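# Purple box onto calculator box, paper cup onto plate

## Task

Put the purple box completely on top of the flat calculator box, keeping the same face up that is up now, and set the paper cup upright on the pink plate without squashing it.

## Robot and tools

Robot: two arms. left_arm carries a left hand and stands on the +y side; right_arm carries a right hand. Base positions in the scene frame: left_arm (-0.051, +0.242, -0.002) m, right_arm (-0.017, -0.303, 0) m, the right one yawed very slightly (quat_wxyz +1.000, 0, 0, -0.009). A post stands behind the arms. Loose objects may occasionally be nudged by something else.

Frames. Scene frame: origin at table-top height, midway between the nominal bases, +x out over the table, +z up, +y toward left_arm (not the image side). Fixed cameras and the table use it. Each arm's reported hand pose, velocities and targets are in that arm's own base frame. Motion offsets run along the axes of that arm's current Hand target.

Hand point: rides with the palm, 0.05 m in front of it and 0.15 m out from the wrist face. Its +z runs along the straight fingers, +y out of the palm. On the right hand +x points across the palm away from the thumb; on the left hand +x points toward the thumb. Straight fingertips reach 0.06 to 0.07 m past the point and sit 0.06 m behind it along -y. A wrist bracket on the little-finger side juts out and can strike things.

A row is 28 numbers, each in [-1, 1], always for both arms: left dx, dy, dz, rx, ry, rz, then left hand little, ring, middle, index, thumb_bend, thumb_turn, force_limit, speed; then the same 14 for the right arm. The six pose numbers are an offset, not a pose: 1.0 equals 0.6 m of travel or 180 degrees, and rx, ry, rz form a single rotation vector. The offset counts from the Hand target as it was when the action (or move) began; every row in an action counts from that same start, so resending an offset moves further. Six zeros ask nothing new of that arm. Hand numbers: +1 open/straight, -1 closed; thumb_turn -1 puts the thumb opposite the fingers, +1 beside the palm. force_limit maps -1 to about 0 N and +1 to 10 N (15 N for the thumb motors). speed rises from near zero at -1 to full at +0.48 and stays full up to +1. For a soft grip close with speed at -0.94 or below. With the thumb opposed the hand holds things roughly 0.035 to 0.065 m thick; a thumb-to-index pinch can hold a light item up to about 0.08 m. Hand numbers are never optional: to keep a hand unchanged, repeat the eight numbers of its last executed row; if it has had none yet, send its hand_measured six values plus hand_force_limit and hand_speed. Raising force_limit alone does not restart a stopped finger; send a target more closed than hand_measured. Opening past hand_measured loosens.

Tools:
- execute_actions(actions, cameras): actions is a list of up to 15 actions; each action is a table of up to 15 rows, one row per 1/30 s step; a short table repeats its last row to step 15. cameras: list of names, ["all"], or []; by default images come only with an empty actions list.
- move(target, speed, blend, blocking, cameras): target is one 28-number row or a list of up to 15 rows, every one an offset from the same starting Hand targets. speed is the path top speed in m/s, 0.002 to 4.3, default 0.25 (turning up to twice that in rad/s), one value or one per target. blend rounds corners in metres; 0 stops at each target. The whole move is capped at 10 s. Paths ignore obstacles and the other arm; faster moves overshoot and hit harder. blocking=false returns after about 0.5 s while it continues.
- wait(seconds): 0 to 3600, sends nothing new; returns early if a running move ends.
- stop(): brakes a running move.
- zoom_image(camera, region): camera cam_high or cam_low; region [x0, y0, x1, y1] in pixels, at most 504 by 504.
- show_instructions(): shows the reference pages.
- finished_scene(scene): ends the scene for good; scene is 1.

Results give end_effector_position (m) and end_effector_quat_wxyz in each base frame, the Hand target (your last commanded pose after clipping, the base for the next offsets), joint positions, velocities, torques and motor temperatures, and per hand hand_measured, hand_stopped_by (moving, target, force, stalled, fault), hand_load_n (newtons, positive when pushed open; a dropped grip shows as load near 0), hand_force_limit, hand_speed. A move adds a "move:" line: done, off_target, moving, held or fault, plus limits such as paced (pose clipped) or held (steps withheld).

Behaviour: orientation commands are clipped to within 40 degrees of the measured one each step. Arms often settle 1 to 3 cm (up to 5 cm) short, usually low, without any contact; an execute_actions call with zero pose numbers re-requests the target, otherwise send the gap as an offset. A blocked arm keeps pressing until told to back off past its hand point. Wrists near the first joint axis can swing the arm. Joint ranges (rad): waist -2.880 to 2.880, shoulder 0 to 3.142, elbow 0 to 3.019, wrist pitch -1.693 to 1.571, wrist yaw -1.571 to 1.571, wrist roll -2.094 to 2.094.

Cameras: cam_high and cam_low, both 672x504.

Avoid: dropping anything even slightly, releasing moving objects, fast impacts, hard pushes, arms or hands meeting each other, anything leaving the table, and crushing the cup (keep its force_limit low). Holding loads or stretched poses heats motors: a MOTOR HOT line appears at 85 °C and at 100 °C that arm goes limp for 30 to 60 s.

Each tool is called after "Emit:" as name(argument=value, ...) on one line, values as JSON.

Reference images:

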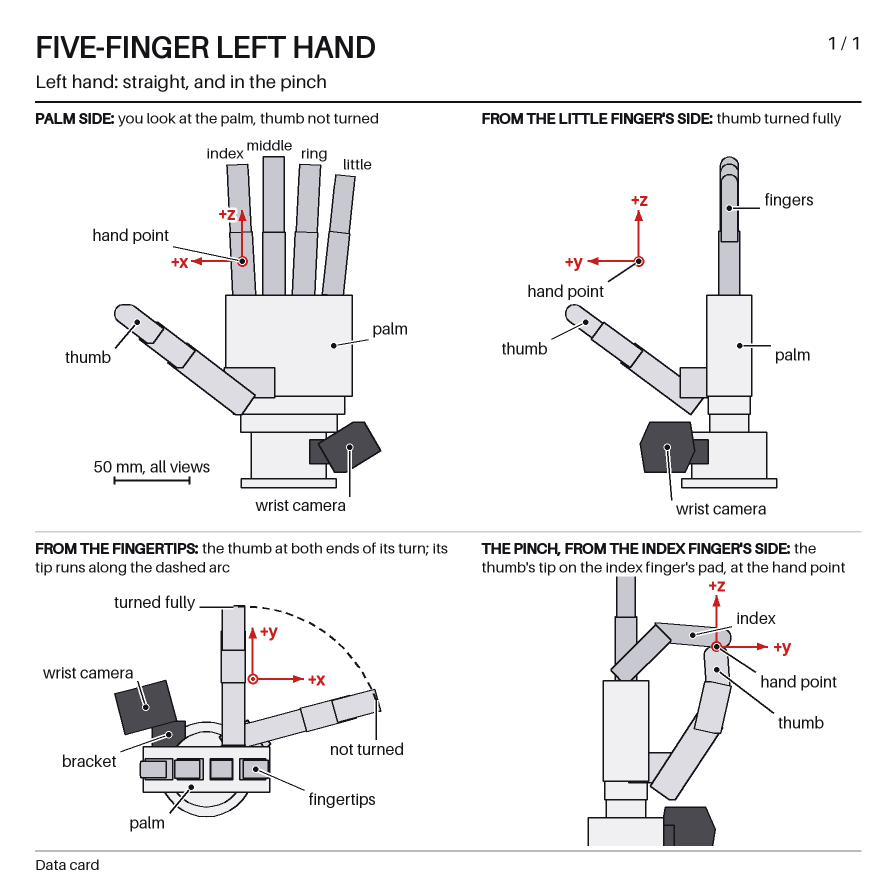

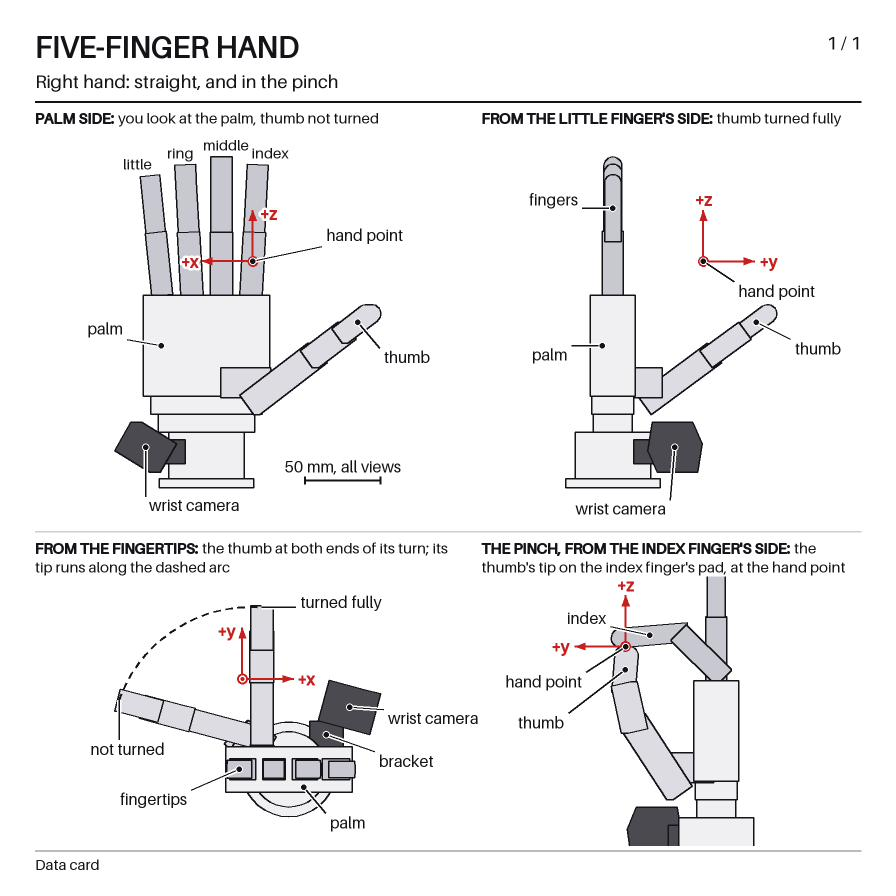

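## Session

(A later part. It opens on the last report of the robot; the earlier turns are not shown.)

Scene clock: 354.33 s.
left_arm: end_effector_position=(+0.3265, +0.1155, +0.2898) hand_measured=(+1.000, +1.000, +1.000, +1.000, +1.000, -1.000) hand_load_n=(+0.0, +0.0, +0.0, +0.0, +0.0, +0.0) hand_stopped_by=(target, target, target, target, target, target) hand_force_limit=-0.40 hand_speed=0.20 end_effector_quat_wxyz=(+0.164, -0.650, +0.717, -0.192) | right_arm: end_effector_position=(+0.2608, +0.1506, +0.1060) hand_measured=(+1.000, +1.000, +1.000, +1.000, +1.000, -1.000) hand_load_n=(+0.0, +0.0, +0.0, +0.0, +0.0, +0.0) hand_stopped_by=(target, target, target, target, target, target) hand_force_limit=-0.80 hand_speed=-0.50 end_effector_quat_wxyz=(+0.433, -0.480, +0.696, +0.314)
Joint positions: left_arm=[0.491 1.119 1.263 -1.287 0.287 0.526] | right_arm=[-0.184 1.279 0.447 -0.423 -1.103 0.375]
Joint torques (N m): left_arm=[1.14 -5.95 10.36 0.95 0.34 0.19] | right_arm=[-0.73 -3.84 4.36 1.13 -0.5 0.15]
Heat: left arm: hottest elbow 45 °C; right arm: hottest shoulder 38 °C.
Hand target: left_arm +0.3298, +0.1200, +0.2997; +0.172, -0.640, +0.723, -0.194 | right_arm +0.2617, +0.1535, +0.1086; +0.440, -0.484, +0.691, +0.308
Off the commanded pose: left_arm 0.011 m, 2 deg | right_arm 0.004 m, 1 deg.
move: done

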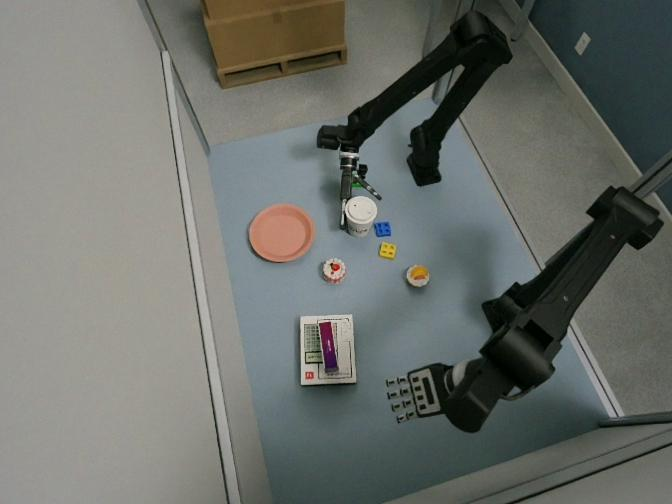

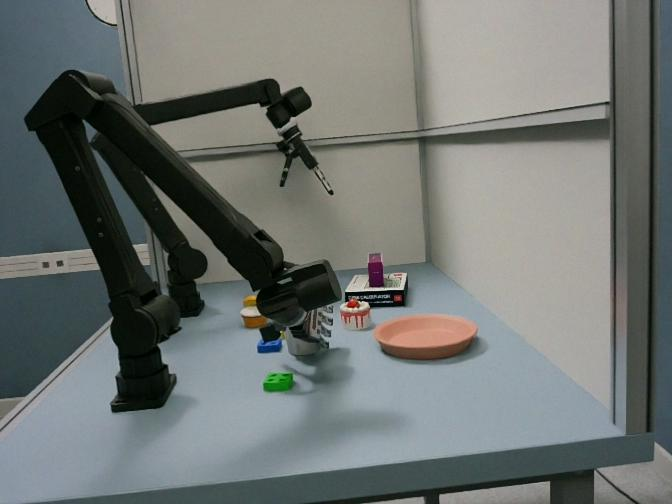

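Emit:
move(target=[0,0,0,0,0,0,1,1,1,1,1,-1,-0.4,0.2,-0.0092,-0.003,0.0196,0,0,0,1,1,1,1,1,-1,-0.8,-0.5], speed=0.05, cameras=["all"])

Emit:
zoom_image(camera="cam_high", region=[310, 170, 400, 250])

Scene clock: 361.47 s.
left_arm: end_effector_position=(+0.3265, +0.1155, +0.2898) hand_measured=(+1.000, +1.000, +1.000, +1.000, +1.000, -1.000) hand_load_n=(+0.0, +0.0, -0.5, +0.0, +0.0, +0.0) hand_stopped_by=(target, target, target, target, target, target) hand_force_limit=-0.40 hand_speed=0.20 end_effector_quat_wxyz=(+0.164, -0.650, +0.717, -0.192) | right_arm: end_effector_position=(+0.2669, +0.1621, +0.1064) hand_measured=(+1.000, +1.000, +1.000, +1.000, +1.000, -1.000) hand_load_n=(+0.0, +0.0, +0.0, +0.0, +0.0, +0.0) hand_stopped_by=(target, target, target, target, target, target) hand_force_limit=-0.80 hand_speed=-0.50 end_effector_quat_wxyz=(+0.433, -0.481, +0.695, +0.313)
Joint positions: left_arm=[0.491 1.119 1.263 -1.287 0.287 0.526] | right_arm=[-0.136 1.279 0.441 -0.33 -1.086 0.469]
Joint torques (N m): left_arm=[1.14 -5.89 10.35 0.96 0.35 0.19] | right_arm=[-1.03 -3.66 4.4 1.36 -0.46 0.2]
Heat: left arm: hottest elbow 45 °C; right arm: hottest shoulder 38 °C.
Hand target: left_arm +0.3298, +0.1200, +0.2997; +0.172, -0.640, +0.723, -0.194 | right_arm +0.2678, +0.1651, +0.1087; +0.440, -0.484, +0.691, +0.308
Off the commanded pose: left_arm 0.011 m, 2 deg | right_arm 0.004 m, 1 deg.
move: done

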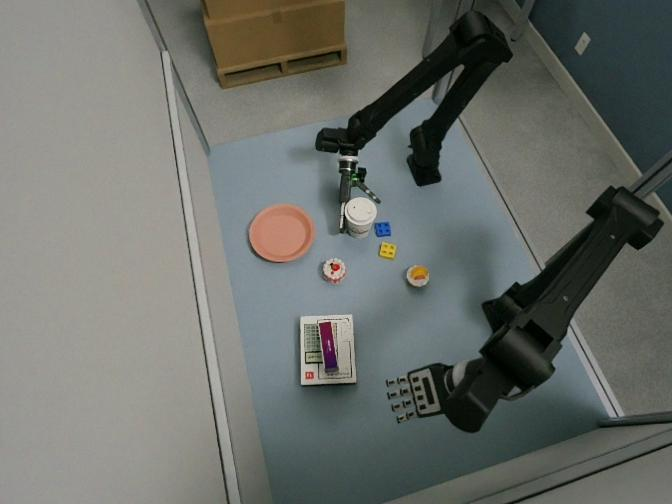

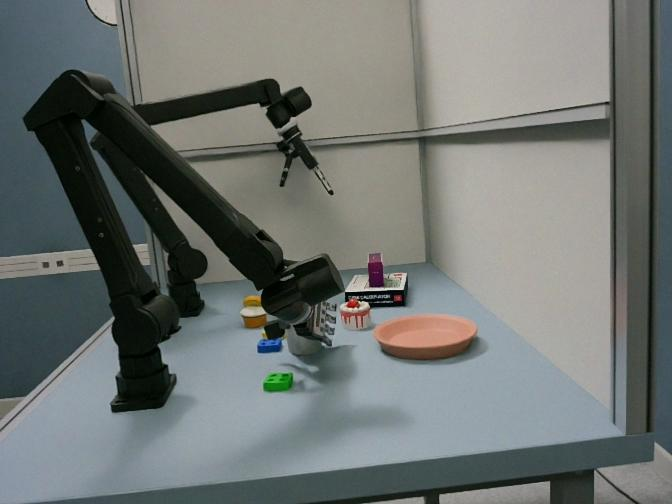

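Scaled by 5.600.

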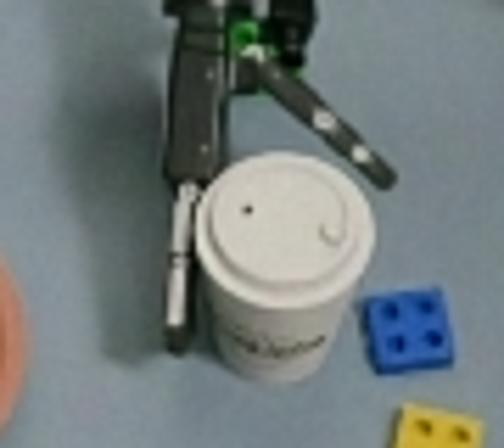

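Emit:
move(target=[0,0,0,0,0,0,1,1,1,1,1,-1,-0.4,0.2,0,0,0,0,0,0,1,1,0.1,0.1,-0.1,-1,-0.75,-0.93], cameras=[])

Emit:
wait(seconds=2, cameras=["all"])

Emit:
zoom_image(camera="cam_high", region=[310, 170, 400, 250])

Emit:
zoom_image(camera="cam_low", region=[240, 280, 350, 370])

Scene clock: 367.17 s.
left_arm: end_effector_position=(+0.3265, +0.1155, +0.2898) hand_measured=(+1.000, +1.000, +1.000, +1.000, +1.000, -1.000) hand_load_n=(+0.0, +0.0, +0.0, -0.5, +0.0, +0.0) hand_stopped_by=(target, target, target, target, target, target) hand_force_limit=-0.40 hand_speed=0.20 end_effector_quat_wxyz=(+0.164, -0.650, +0.717, -0.192) | right_arm: end_effector_position=(+0.2670, +0.1621, +0.1062) hand_measured=(+1.000, +1.000, +0.600, +0.534, +0.784, -1.000) hand_load_n=(+0.0, +0.0, +1.0, +1.5, +2.5, +0.0) hand_stopped_by=(target, target, force, force, force, target) hand_force_limit=-0.75 hand_speed=-0.93 end_effector_quat_wxyz=(+0.433, -0.481, +0.696, +0.313)
Joint positions: left_arm=[0.491 1.119 1.263 -1.287 0.287 0.526] | right_arm=[-0.136 1.279 0.441 -0.33 -1.084 0.47]
Joint torques (N m): left_arm=[1.14 -5.95 10.35 0.95 0.34 0.19] | right_arm=[-0.73 -3.49 4.34 1.36 -0.48 0.17]
Heat: left arm: hottest elbow 45 °C; right arm: hottest shoulder 38 °C.
Hand target: left_arm +0.3298, +0.1200, +0.2997; +0.172, -0.640, +0.723, -0.194 | right_arm +0.2678, +0.1651, +0.1087; +0.440, -0.484, +0.691, +0.308
Off the commanded pose: left_arm 0.011 m, 2 deg | right_arm 0.004 m, 1 deg.
move: done

Scene clock: 369.17 s.
left_arm: end_effector_position=(+0.3265, +0.1155, +0.2898) hand_measured=(+1.000, +1.000, +1.000, +1.000, +1.000, -1.000) hand_load_n=(+0.0, +0.0, +0.0, +0.0, +0.0, +0.0) hand_stopped_by=(target, target, target, target, target, target) hand_force_limit=-0.40 hand_speed=0.20 end_effector_quat_wxyz=(+0.164, -0.650, +0.717, -0.192) | right_arm: end_effector_position=(+0.2670, +0.1621, +0.1062) hand_measured=(+1.000, +1.000, +0.600, +0.534, +0.784, -1.000) hand_load_n=(+0.0, +0.0, +1.5, +1.0, +2.5, +0.0) hand_stopped_by=(target, target, force, force, force, target) hand_force_limit=-0.75 hand_speed=-0.93 end_effector_quat_wxyz=(+0.433, -0.481, +0.696, +0.313)
Joint positions: left_arm=[0.491 1.119 1.263 -1.287 0.287 0.526] | right_arm=[-0.136 1.279 0.441 -0.33 -1.084 0.47]
Joint torques (N m): left_arm=[1.14 -5.95 10.35 0.95 0.34 0.19] | right_arm=[-0.5 -3.84 4.41 1.37 -0.47 0.15]
Heat: left arm: hottest elbow 45 °C; right arm: hottest shoulder 38 °C.
Hand target: left_arm +0.3298, +0.1200, +0.2997; +0.172, -0.640, +0.723, -0.194 | right_arm +0.2678, +0.1651, +0.1087; +0.440, -0.484, +0.691, +0.308
Off the commanded pose: left_arm 0.011 m, 2 deg | right_arm 0.004 m, 1 deg.
wait: 2.00 s; at rest by 0.17 s

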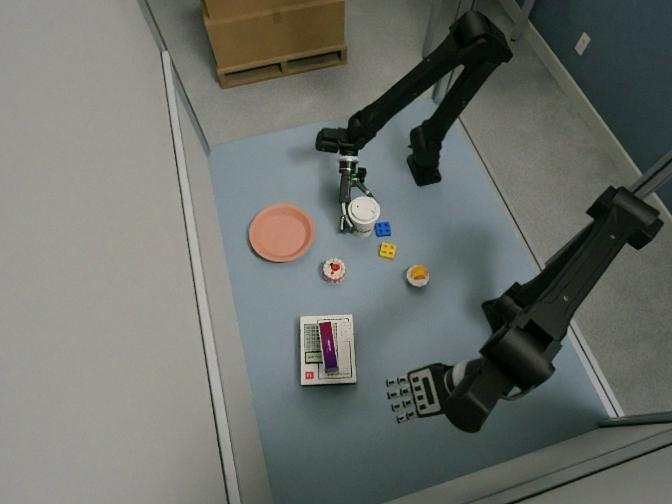

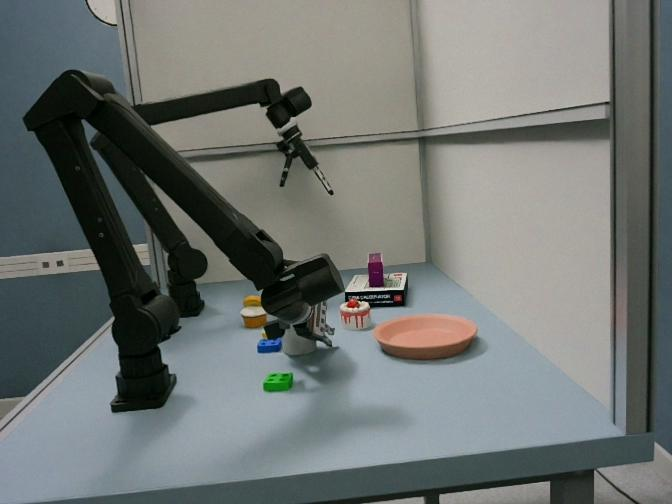

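Scaled by 5.600.

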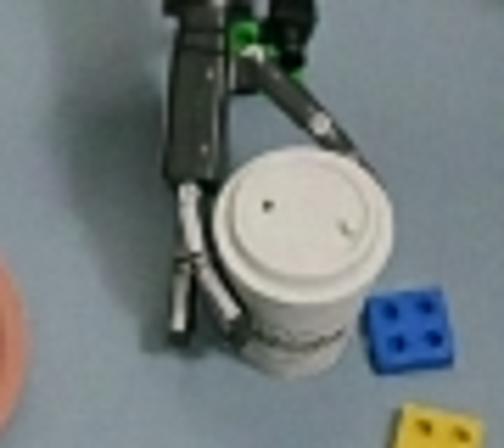

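Scaled by 4.582.

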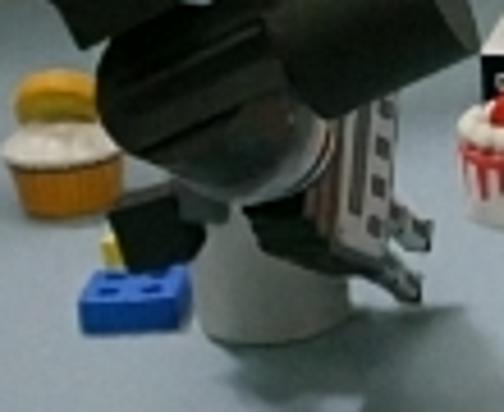

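Emit:
move(target=[0,0,0,0,0,0,1,1,1,1,1,-1,-0.4,0.2,-0.0604,0,-0.0282,0,0,0,1,1,0.1,0.1,-0.1,-1,-0.75,-0.93], speed=0.06, cameras=["all"])

Emit:
zoom_image(camera="cam_high", region=[310, 170, 400, 250])

Emit:
zoom_image(camera="cam_low", region=[240, 270, 350, 370])

Scene clock: 374.93 s.
left_arm: end_effector_position=(+0.3265, +0.1155, +0.2898) hand_measured=(+1.000, +1.000, +1.000, +1.000, +1.000, -1.000) hand_load_n=(+0.0, +0.0, +0.0, +0.0, +0.0, +0.0) hand_stopped_by=(target, target, target, target, target, target) hand_force_limit=-0.40 hand_speed=0.20 end_effector_quat_wxyz=(+0.164, -0.650, +0.717, -0.192) | right_arm: end_effector_position=(+0.2533, +0.1642, +0.1309) hand_measured=(+1.000, +1.000, +0.600, +0.534, +0.784, -1.000) hand_load_n=(+0.0, +0.0, +1.0, +1.0, +2.5, +0.0) hand_stopped_by=(target, target, force, force, force, target) hand_force_limit=-0.75 hand_speed=-0.93 end_effector_quat_wxyz=(+0.430, -0.478, +0.698, +0.315)
Joint positions: left_arm=[0.491 1.119 1.263 -1.287 0.287 0.526] | right_arm=[-0.136 1.159 0.441 -0.456 -1.084 0.475]
Joint torques (N m): left_arm=[1.08 -5.95 10.35 0.95 0.35 0.19] | right_arm=[-1.03 -2.73 8.58 -0.44 -0.54 0.12]
Heat: left arm: hottest elbow 45 °C; right arm: hottest shoulder 38 °C.
Hand target: left_arm +0.3298, +0.1200, +0.2997; +0.172, -0.640, +0.723, -0.194 | right_arm +0.2678, +0.1651, +0.1487; +0.440, -0.484, +0.691, +0.308
Off the commanded pose: left_arm 0.011 m, 2 deg | right_arm 0.023 m, 2 deg.
move: off_target (right_arm)

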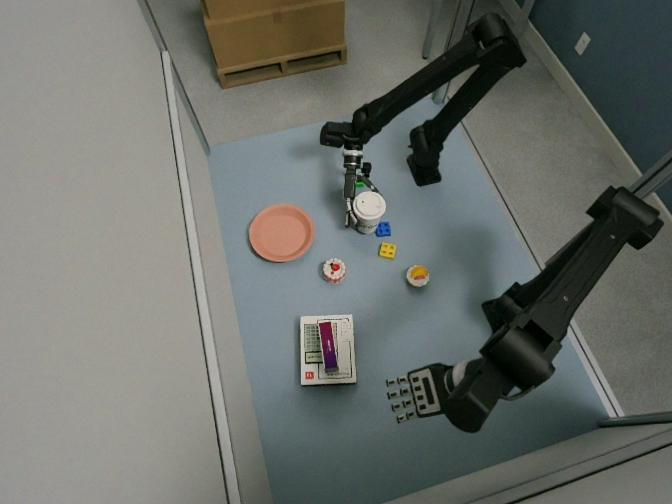

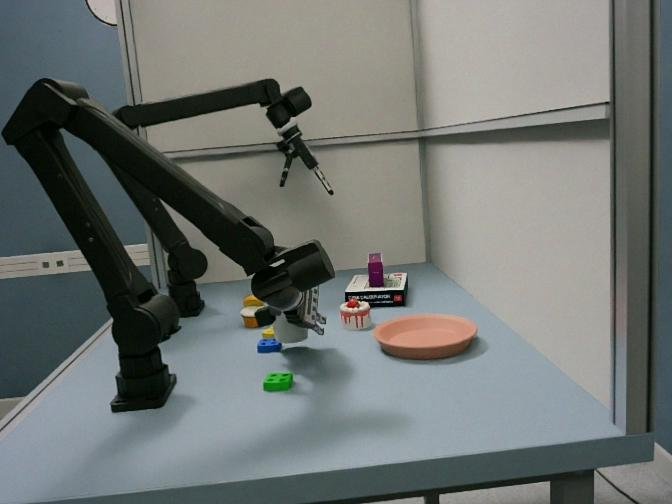

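Scaled by 5.600.

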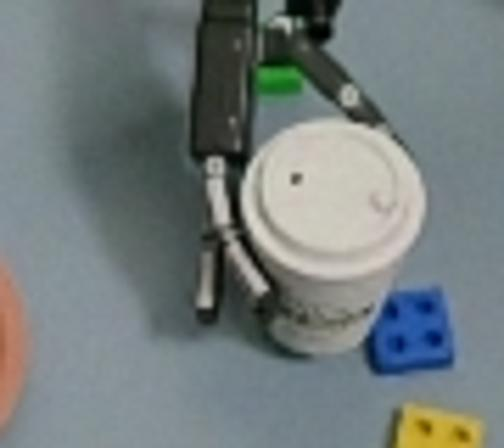

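Scaled by 4.582.

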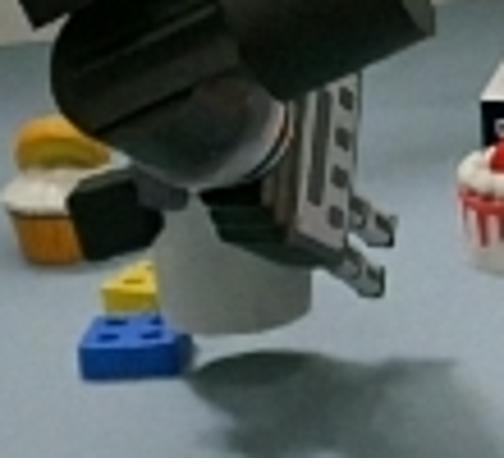

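Emit:
move(target=[[0,0,0,0,0,0,1,1,1,1,1,-1,-0.4,0.2,-0.0548,0,-0.0256,0,0,0,1,1,0.1,0.1,-0.1,-1,-0.75,-0.93],[0,0,0,0,0,0,1,1,1,1,1,-1,-0.4,0.2,-0.0888,-0.4055,0.0475,0,0,0,1,1,0.1,0.1,-0.1,-1,-0.75,-0.93]], speed=0.12, blend=0.02, cameras=["all"])

Emit:
zoom_image(camera="cam_high", region=[230, 150, 350, 270])

Emit:
zoom_image(camera="cam_low", region=[340, 230, 500, 370])

Scene clock: 385.90 s.
left_arm: end_effector_position=(+0.3265, +0.1155, +0.2898) hand_measured=(+1.000, +1.000, +1.000, +1.000, +1.000, -1.000) hand_load_n=(+0.0, +0.0, +0.0, +0.0, +0.0, -0.5) hand_stopped_by=(target, target, target, target, target, target) hand_force_limit=-0.40 hand_speed=0.20 end_effector_quat_wxyz=(+0.164, -0.650, +0.717, -0.192) | right_arm: end_effector_position=(+0.4986, +0.1307, +0.1733) hand_measured=(+1.000, +1.000, +0.600, +0.534, +0.784, -1.000) hand_load_n=(+0.0, +0.0, +1.0, +1.5, +2.5, +0.0) hand_stopped_by=(target, target, force, force, force, target) hand_force_limit=-0.75 hand_speed=-0.93 end_effector_quat_wxyz=(+0.430, -0.478, +0.698, +0.315)
Joint positions: left_arm=[0.491 1.119 1.263 -1.287 0.287 0.526] | right_arm=[-0.136 1.712 1.16 -0.62 -1.084 0.476]
Joint torques (N m): left_arm=[1.14 -5.95 10.36 0.95 0.34 0.19] | right_arm=[-1.79 -9.82 9.21 -0.49 -0.71 -0.15]
Heat: left arm: hottest elbow 45 °C; right arm: hottest shoulder 38 °C.
Hand target: left_arm +0.3298, +0.1200, +0.2997; +0.172, -0.640, +0.723, -0.194 | right_arm +0.5131, +0.1275, +0.1847; +0.440, -0.484, +0.691, +0.308
Off the commanded pose: left_arm 0.011 m, 2 deg | right_arm 0.019 m, 2 deg.
move: off_target (right_arm); blend cut to 0.0182 m at target 1

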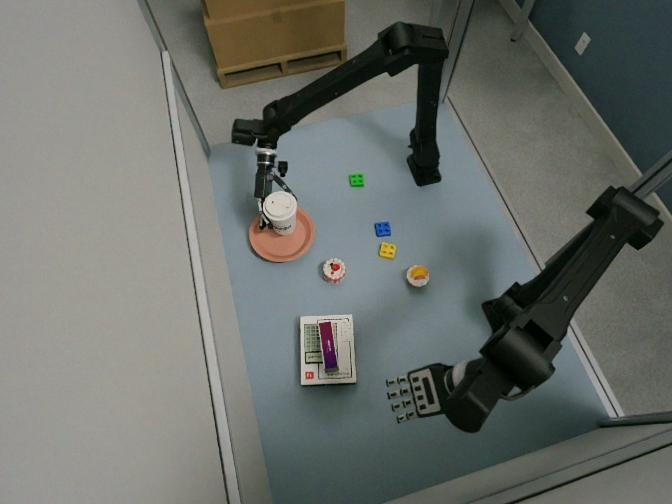

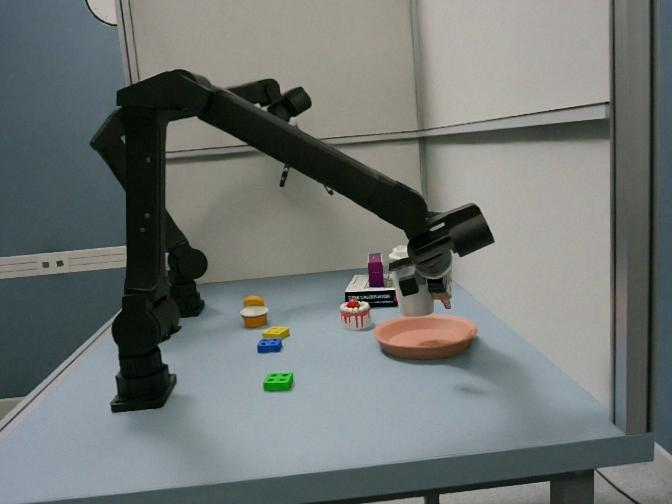

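Scaled by 4.200.

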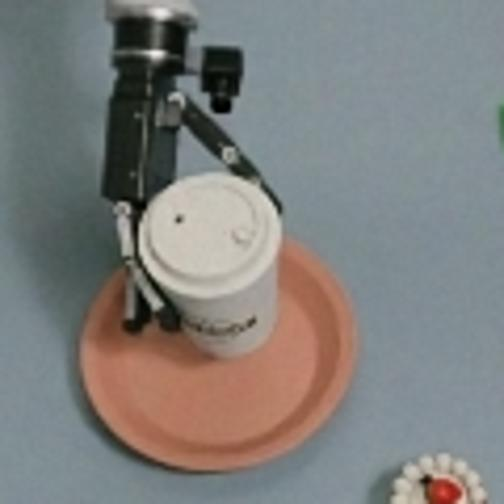

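Scaled by 3.150.

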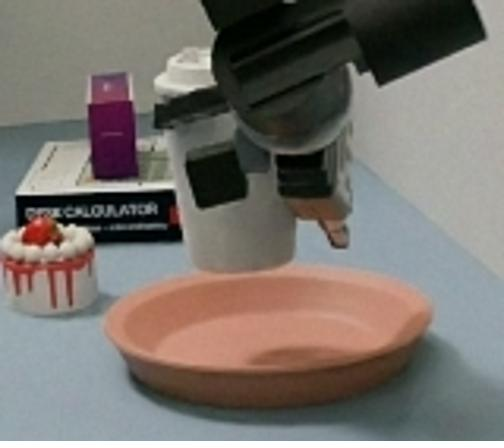

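Emit:
move(target=[0,0,0,0,0,0,1,1,1,1,1,-1,-0.4,0.2,0.0732,0.017,0.0585,0,0,0,1,1,0.1,0.1,-0.1,-1,-0.75,-0.93], speed=0.06, cameras=["all"])

Emit:
zoom_image(camera="cam_high", region=[230, 150, 350, 270])

Emit:
zoom_image(camera="cam_low", region=[360, 250, 490, 370])

Scene clock: 403.37 s.
left_arm: end_effector_position=(+0.3265, +0.1155, +0.2898) hand_measured=(+1.000, +1.000, +1.000, +1.000, +1.000, -1.000) hand_load_n=(+0.0, +0.0, +0.0, +0.0, +0.0, +0.0) hand_stopped_by=(target, target, target, target, target, target) hand_force_limit=-0.40 hand_speed=0.20 end_effector_quat_wxyz=(+0.164, -0.650, +0.717, -0.192) | right_arm: end_effector_position=(+0.5058, +0.1382, +0.1330) hand_measured=(+1.000, +1.000, +0.600, +0.534, +0.784, -1.000) hand_load_n=(+0.0, +0.0, +1.0, +1.5, +2.5, +0.0) hand_stopped_by=(target, target, force, force, force, target) hand_force_limit=-0.75 hand_speed=-0.93 end_effector_quat_wxyz=(+0.438, -0.485, +0.692, +0.307)
Joint positions: left_arm=[0.491 1.119 1.263 -1.287 0.287 0.526] | right_arm=[-0.119 1.778 1.125 -0.47 -1.077 0.499]
Joint torques (N m): left_arm=[1.14 -5.95 10.36 0.95 0.34 0.19] | right_arm=[-0.91 -9.82 5.38 1.44 -0.47 0.15]
Heat: left arm: hottest elbow 45 °C; right arm: hottest elbow 39 °C.
Hand target: left_arm +0.3298, +0.1200, +0.2997; +0.172, -0.640, +0.723, -0.194 | right_arm +0.5080, +0.1433, +0.1301; +0.440, -0.484, +0.691, +0.308
Off the commanded pose: left_arm 0.011 m, 2 deg | right_arm 0.006 m, 0 deg.
move: done

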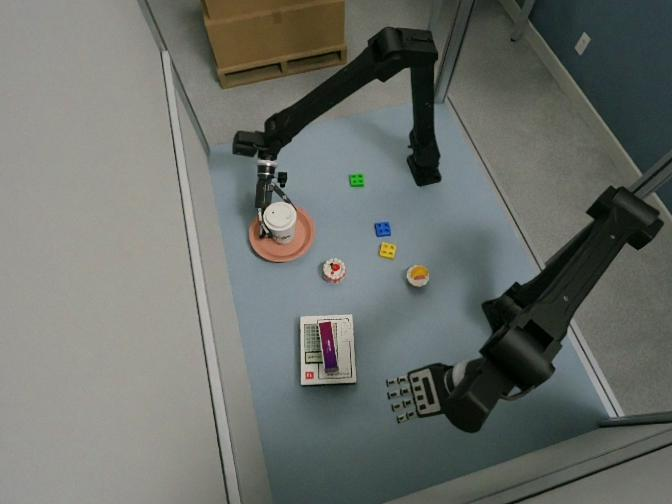

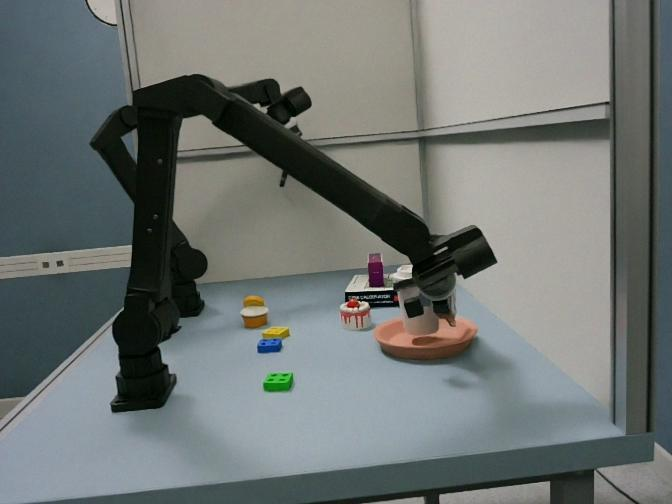

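Scaled by 4.200.

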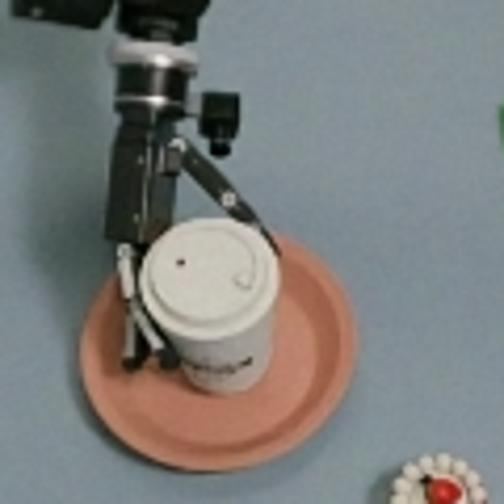

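Scaled by 3.877.

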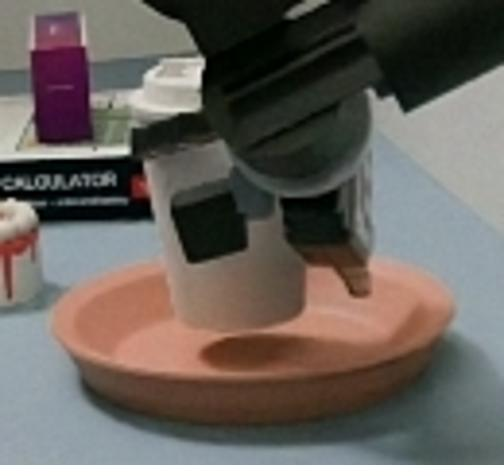

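Emit:
move(target=[0,0,0,0,0,0,1,1,1,1,1,-1,-0.4,0.2,0.0211,0,0.0099,0,0,0,1,1,0.1,0.1,-0.1,-1,-0.75,-0.93], speed=0.03, cameras=["all"])

Emit:
zoom_image(camera="cam_low", region=[360, 250, 490, 370])

Scene clock: 411.30 s.
left_arm: end_effector_position=(+0.3265, +0.1155, +0.2898) hand_measured=(+1.000, +1.000, +1.000, +1.000, +1.000, -1.000) hand_load_n=(+0.0, +0.0, +0.0, +0.0, +0.0, +0.0) hand_stopped_by=(target, target, target, target, target, target) hand_force_limit=-0.40 hand_speed=0.20 end_effector_quat_wxyz=(+0.164, -0.650, +0.717, -0.192) | right_arm: end_effector_position=(+0.5060, +0.1382, +0.1197) hand_measured=(+1.000, +1.000, +0.600, +0.534, +0.784, -1.000) hand_load_n=(+0.0, +0.0, +1.5, +1.0, +2.5, +0.0) hand_stopped_by=(target, target, force, force, force, target) hand_force_limit=-0.75 hand_speed=-0.93 end_effector_quat_wxyz=(+0.438, -0.485, +0.692, +0.307)
Joint positions: left_arm=[0.491 1.119 1.263 -1.287 0.287 0.526] | right_arm=[-0.119 1.8 1.114 -0.434 -1.077 0.501]
Joint torques (N m): left_arm=[1.14 -5.95 10.36 0.96 0.34 0.19] | right_arm=[-0.56 -9.99 5.19 1.42 -0.5 0.19]
Heat: left arm: hottest elbow 46 °C; right arm: hottest shoulder 38 °C.
Hand target: left_arm +0.3298, +0.1200, +0.2997; +0.172, -0.640, +0.723, -0.194 | right_arm +0.5080, +0.1434, +0.1162; +0.440, -0.484, +0.691, +0.308
Off the commanded pose: left_arm 0.011 m, 2 deg | right_arm 0.007 m, 0 deg.
move: done

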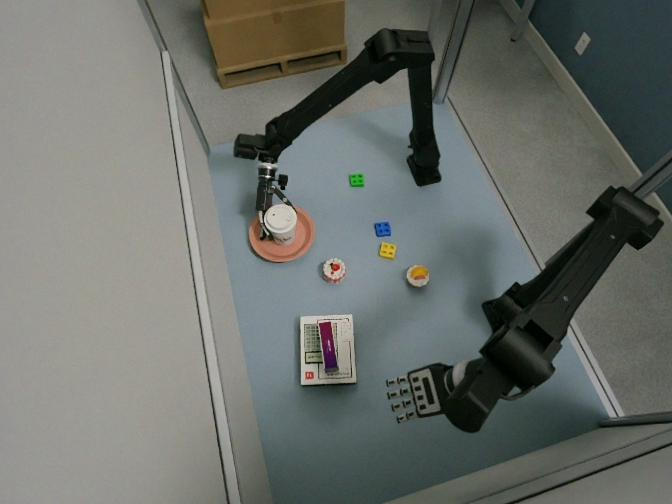

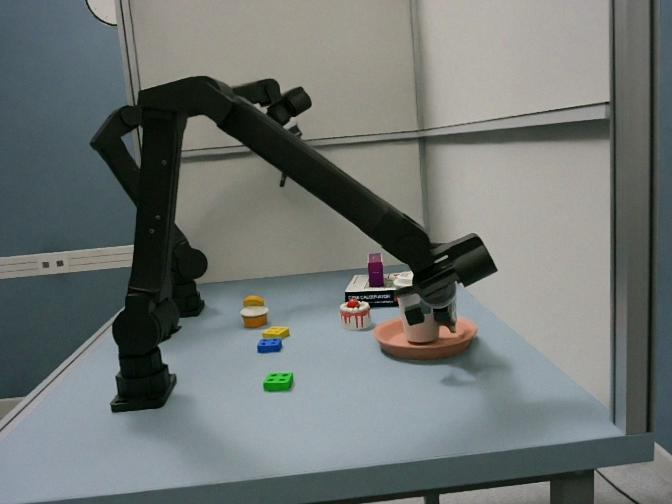

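Scaled by 3.877.

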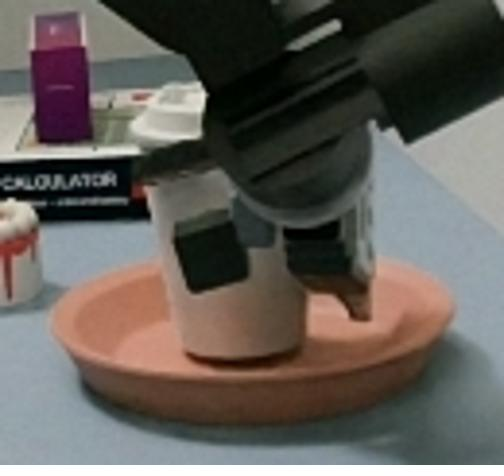

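Emit:
move(target=[0,0,0,0,0,0,1,1,1,1,1,-1,-0.4,0.2,0.0106,0,0.0049,0,0,0,1,1,0.1,0.1,-0.1,-1,-0.75,-0.93], speed=0.03, cameras=["cam_low"])

Emit:
zoom_image(camera="cam_low", region=[360, 250, 490, 370])

Scene clock: 414.30 s.
left_arm: end_effector_position=(+0.3265, +0.1155, +0.2898) hand_measured=(+1.000, +1.000, +1.000, +1.000, +1.000, -1.000) hand_load_n=(+0.0, +0.0, +0.0, +0.0, -0.5, +0.0) hand_stopped_by=(target, target, target, target, target, target) hand_force_limit=-0.40 hand_speed=0.20 end_effector_quat_wxyz=(+0.164, -0.650, +0.717, -0.192) | right_arm: end_effector_position=(+0.5062, +0.1382, +0.1136) hand_measured=(+1.000, +1.000, +0.600, +0.534, +0.784, -1.000) hand_load_n=(+0.0, +0.0, +1.0, +1.5, +2.5, +0.0) hand_stopped_by=(target, target, force, force, force, target) hand_force_limit=-0.75 hand_speed=-0.93 end_effector_quat_wxyz=(+0.439, -0.485, +0.691, +0.307)
Joint positions: left_arm=[0.491 1.119 1.263 -1.287 0.287 0.526] | right_arm=[-0.119 1.811 1.109 -0.417 -1.077 0.501]
Joint torques (N m): left_arm=[1.14 -5.95 10.36 0.95 0.35 0.19] | right_arm=[-0.91 -9.7 5.2 1.42 -0.48 0.16]
Heat: left arm: hottest elbow 46 °C; right arm: hottest shoulder 38 °C.
Hand target: left_arm +0.3298, +0.1200, +0.2997; +0.172, -0.640, +0.723, -0.194 | right_arm +0.5080, +0.1433, +0.1092; +0.440, -0.484, +0.691, +0.308
Off the commanded pose: left_arm 0.011 m, 2 deg | right_arm 0.007 m, 0 deg.
move: done

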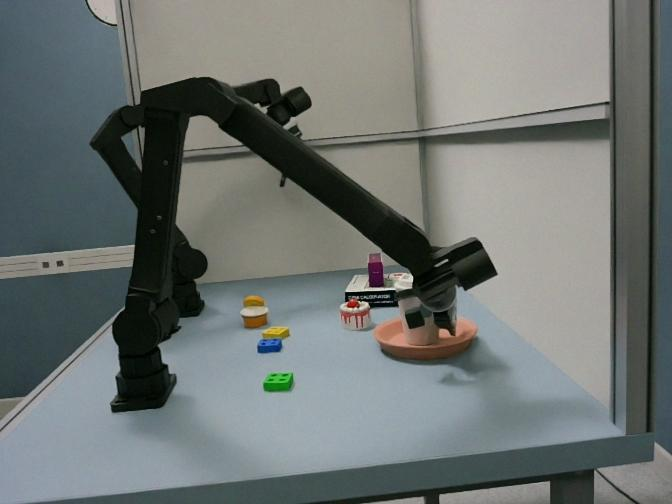

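Scaled by 3.877.

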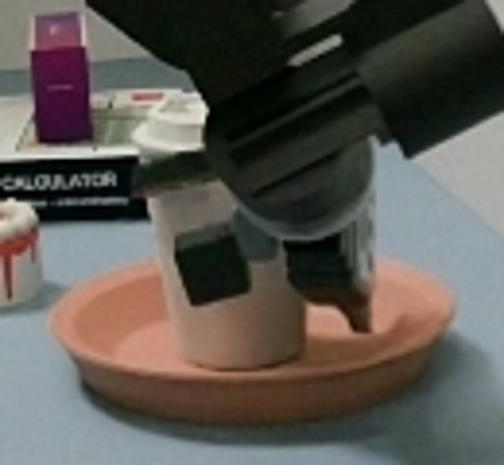

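Emit:
move(target=[0,0,0,0,0,0,1,1,1,1,1,-1,-0.4,0.2,0,0,0,0,0,0,1,1,1,1,1,-1,-0.75,-0.85], speed=0.03, cameras=["all"])

Emit:
zoom_image(camera="cam_low", region=[360, 250, 490, 370])

Emit:
zoom_image(camera="cam_high", region=[230, 150, 350, 270])

Scene clock: 419.63 s.
left_arm: end_effector_position=(+0.3265, +0.1155, +0.2898) hand_measured=(+1.000, +1.000, +1.000, +1.000, +1.000, -1.000) hand_load_n=(+0.0, +0.0, +0.0, +0.0, +0.0, +0.0) hand_stopped_by=(target, target, target, target, target, target) hand_force_limit=-0.40 hand_speed=0.20 end_effector_quat_wxyz=(+0.164, -0.650, +0.717, -0.192) | right_arm: end_effector_position=(+0.5063, +0.1382, +0.1137) hand_measured=(+1.000, +1.000, +1.000, +1.000, +1.000, -1.000) hand_load_n=(+0.0, +0.0, +0.0, +0.0, +0.0, +0.0) hand_stopped_by=(target, target, target, target, target, target) hand_force_limit=-0.75 hand_speed=-0.85 end_effector_quat_wxyz=(+0.439, -0.485, +0.692, +0.307)
Joint positions: left_arm=[0.491 1.119 1.263 -1.287 0.287 0.526] | right_arm=[-0.119 1.811 1.109 -0.417 -1.077 0.503]
Joint torques (N m): left_arm=[1.08 -5.95 10.35 0.95 0.34 0.19] | right_arm=[-0.91 -9.93 5.15 1.46 -0.48 0.15]
Heat: left arm: hottest elbow 46 °C; right arm: hottest shoulder 39 °C.
Hand target: left_arm +0.3298, +0.1200, +0.2997; +0.172, -0.640, +0.723, -0.194 | right_arm +0.5080, +0.1433, +0.1092; +0.440, -0.484, +0.691, +0.308
Off the commanded pose: left_arm 0.011 m, 2 deg | right_arm 0.007 m, 0 deg.
move: done

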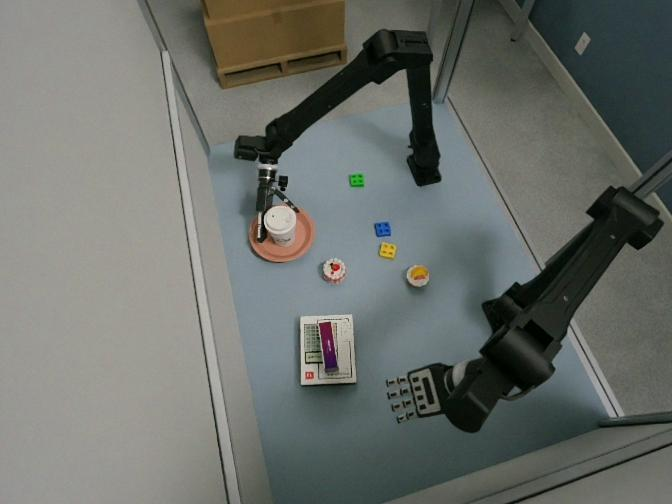

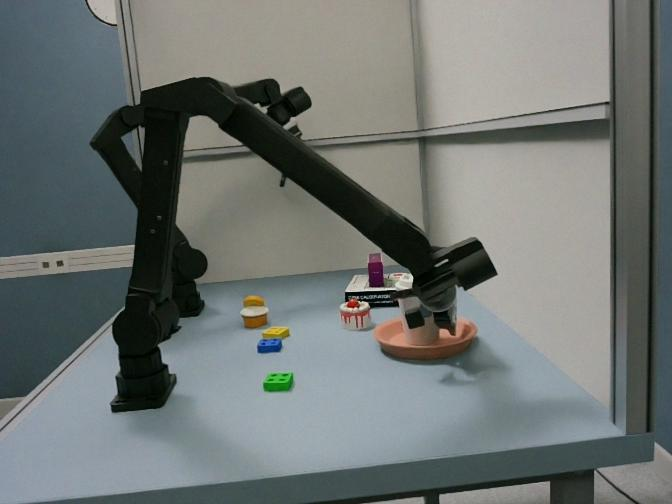

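Scaled by 3.877.

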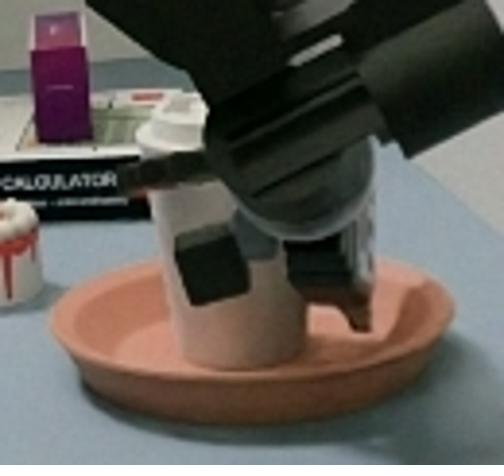

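Scaled by 4.200.

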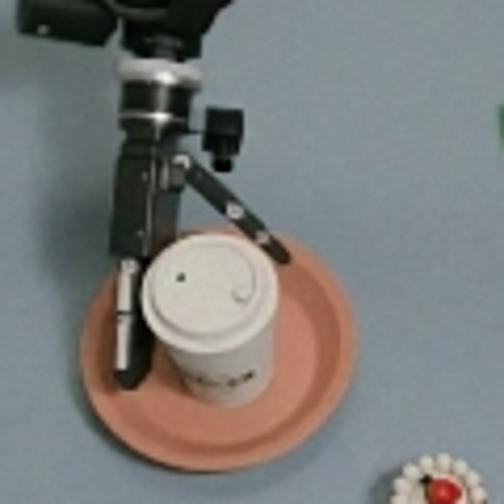

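Emit:
move(target=[[0,0,0,0,0,0,1,1,1,1,1,-1,-0.4,0.2,0,0,0,0,0,0,1,1,1,1,1,1,-0.75,-0.5],[0,0,0,0,0,0,1,1,1,1,1,-1,-0.4,0.2,0,-0.02,0,0,0,0,1,1,1,1,1,1,-0.75,-0.5],[0,0,0,0,0,0,1,1,1,1,1,-1,-0.4,0.2,-0.0755,-0.0583,-0.0352,0,0,0,1,1,1,1,1,1,-0.75,-0.5]], speed=0.06, cameras=["all"])

Emit:
zoom_image(camera="cam_high", region=[230, 150, 350, 270])

Scene clock: 433.23 s.
left_arm: end_effector_position=(+0.3265, +0.1155, +0.2898) hand_measured=(+1.000, +1.000, +1.000, +1.000, +1.000, -1.000) hand_load_n=(+0.0, +0.0, +0.0, +0.0, +0.0, +0.0) hand_stopped_by=(target, target, target, target, target, target) hand_force_limit=-0.40 hand_speed=0.20 end_effector_quat_wxyz=(+0.164, -0.650, +0.717, -0.192) | right_arm: end_effector_position=(+0.5265, +0.1359, +0.1388) hand_measured=(+1.000, +1.000, +1.000, +1.000, +1.000, +1.000) hand_load_n=(+0.0, +0.0, +0.0, +0.0, +0.0, +0.0) hand_stopped_by=(target, target, target, target, target, target) hand_force_limit=-0.75 hand_speed=-0.50 end_effector_quat_wxyz=(+0.425, -0.476, +0.700, +0.320)
Joint positions: left_arm=[0.491 1.119 1.263 -1.287 0.287 0.526] | right_arm=[-0.119 1.825 1.214 -0.554 -1.078 0.503]
Joint torques (N m): left_arm=[1.08 -5.95 10.35 0.95 0.34 0.19] | right_arm=[-2.02 -12.16 8.95 -0.36 -0.69 -0.14]
Heat: left arm: hottest elbow 46 °C; right arm: hottest shoulder 39 °C.
Hand target: left_arm +0.3298, +0.1200, +0.2997; +0.172, -0.640, +0.723, -0.194 | right_arm +0.5408, +0.1314, +0.1589; +0.440, -0.484, +0.691, +0.308
Off the commanded pose: left_arm 0.011 m, 2 deg | right_arm 0.025 m, 3 deg.
move: off_target (right_arm)

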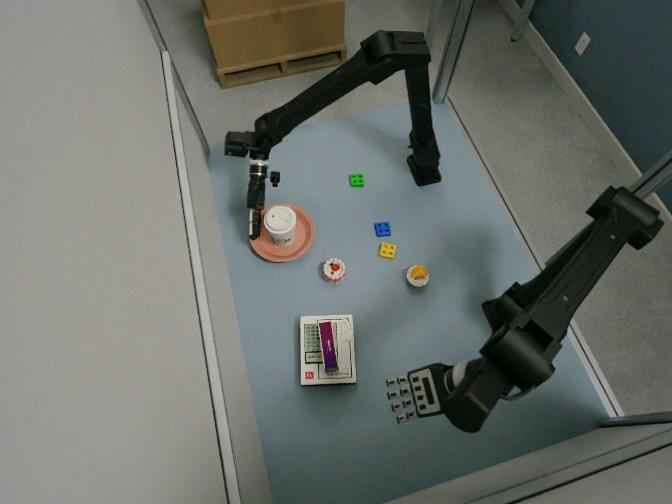

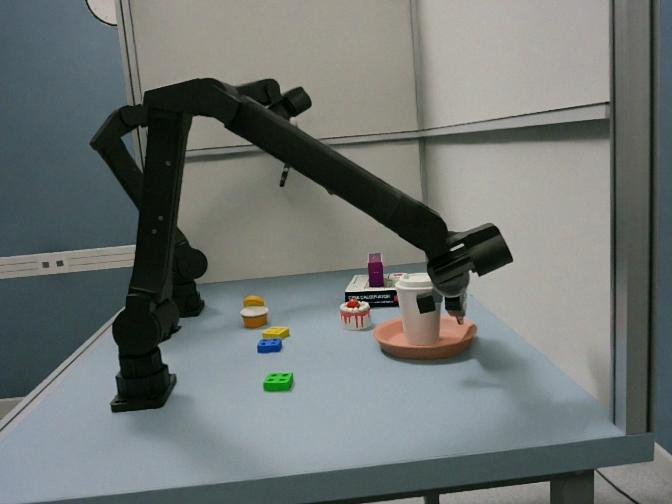

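Scaled by 4.200.

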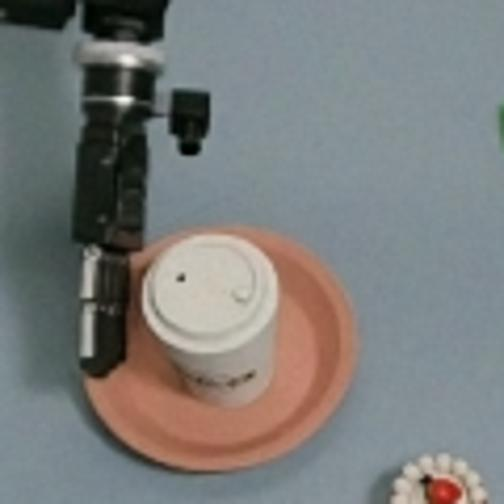

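Emit:
move(target=[0,0,0,0,0,0,1,1,1,1,1,-1,-0.4,0.2,-0.0947,-0.02,-0.1913,0,0,0,1,1,1,1,1,1,-0.75,-0.5], speed=0.15, cameras=["all"])

Emit:
zoom_image(camera="cam_high", region=[230, 180, 370, 400])

Emit:
zoom_image(camera="cam_low", region=[340, 230, 490, 370])

Scene clock: 438.93 s.
left_arm: end_effector_position=(+0.3265, +0.1155, +0.2898) hand_measured=(+1.000, +1.000, +1.000, +1.000, +1.000, -1.000) hand_load_n=(+0.0, +0.0, +0.0, +0.0, +0.0, +0.0) hand_stopped_by=(target, target, target, target, target, target) hand_force_limit=-0.40 hand_speed=0.20 end_effector_quat_wxyz=(+0.164, -0.650, +0.717, -0.192) | right_arm: end_effector_position=(+0.5153, +0.0570, +0.2369) hand_measured=(+1.000, +1.000, +1.000, +1.000, +1.000, +1.000) hand_load_n=(+0.0, +0.0, +0.0, +0.0, +0.0, +0.0) hand_stopped_by=(target, target, target, target, target, target) hand_force_limit=-0.75 hand_speed=-0.50 end_effector_quat_wxyz=(+0.422, -0.473, +0.703, +0.323)
Joint positions: left_arm=[0.491 1.119 1.263 -1.287 0.287 0.526] | right_arm=[-0.27 1.76 1.424 -1.12 -1.117 0.19]
Joint torques (N m): left_arm=[1.14 -5.95 10.36 0.96 0.34 0.19] | right_arm=[-2.08 -11.93 9.8 -0.76 -1.01 -0.23]
Heat: left arm: hottest elbow 46 °C; right arm: hottest shoulder 40 °C.
Hand target: left_arm +0.3298, +0.1200, +0.2997; +0.172, -0.640, +0.723, -0.194 | right_arm +0.5249, +0.0521, +0.2592; +0.440, -0.484, +0.691, +0.308
Off the commanded pose: left_arm 0.011 m, 2 deg | right_arm 0.025 m, 3 deg.
move: off_target (right_arm)

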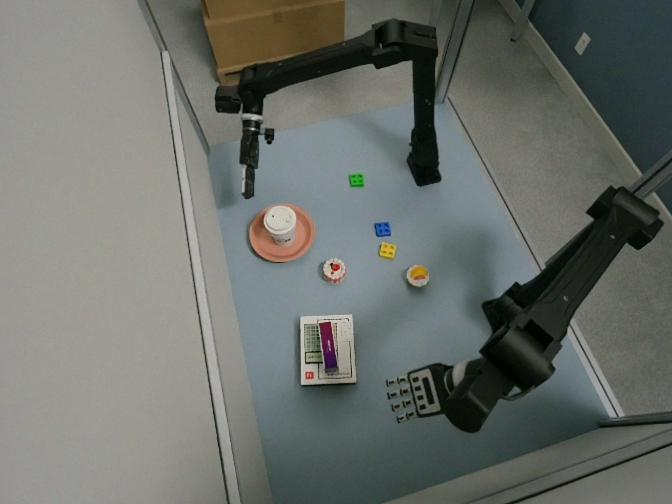

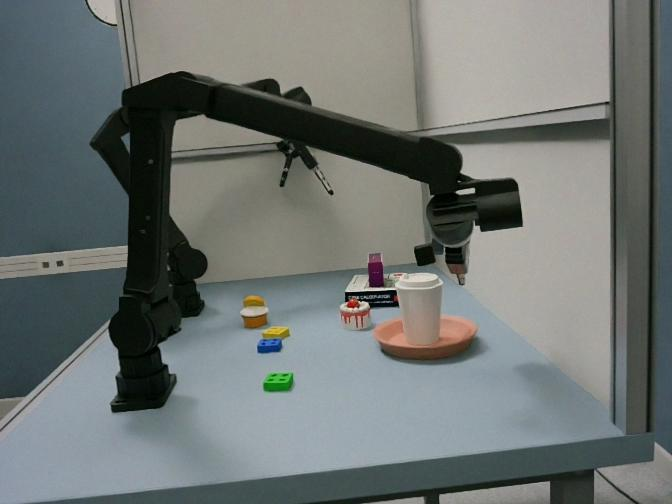

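Scaled by 2.291.

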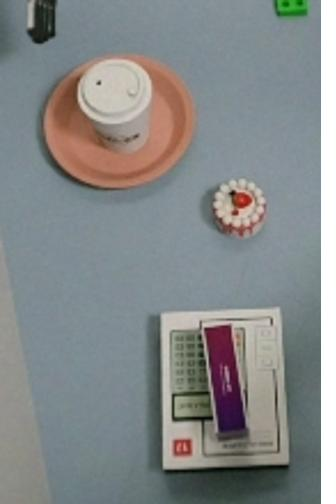

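Scaled by 3.360.

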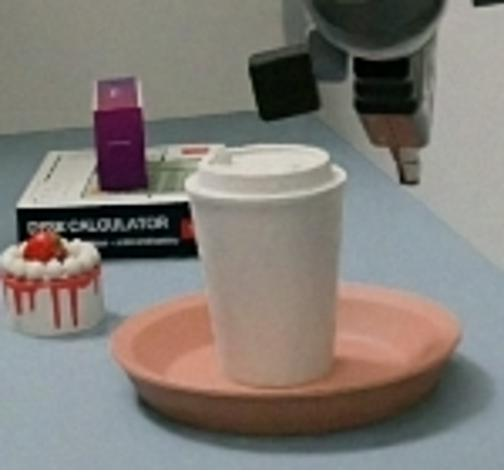

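Both objects are in place and clear of the hands.

Emit:
finished_scene()

The scene is finished: the task was done.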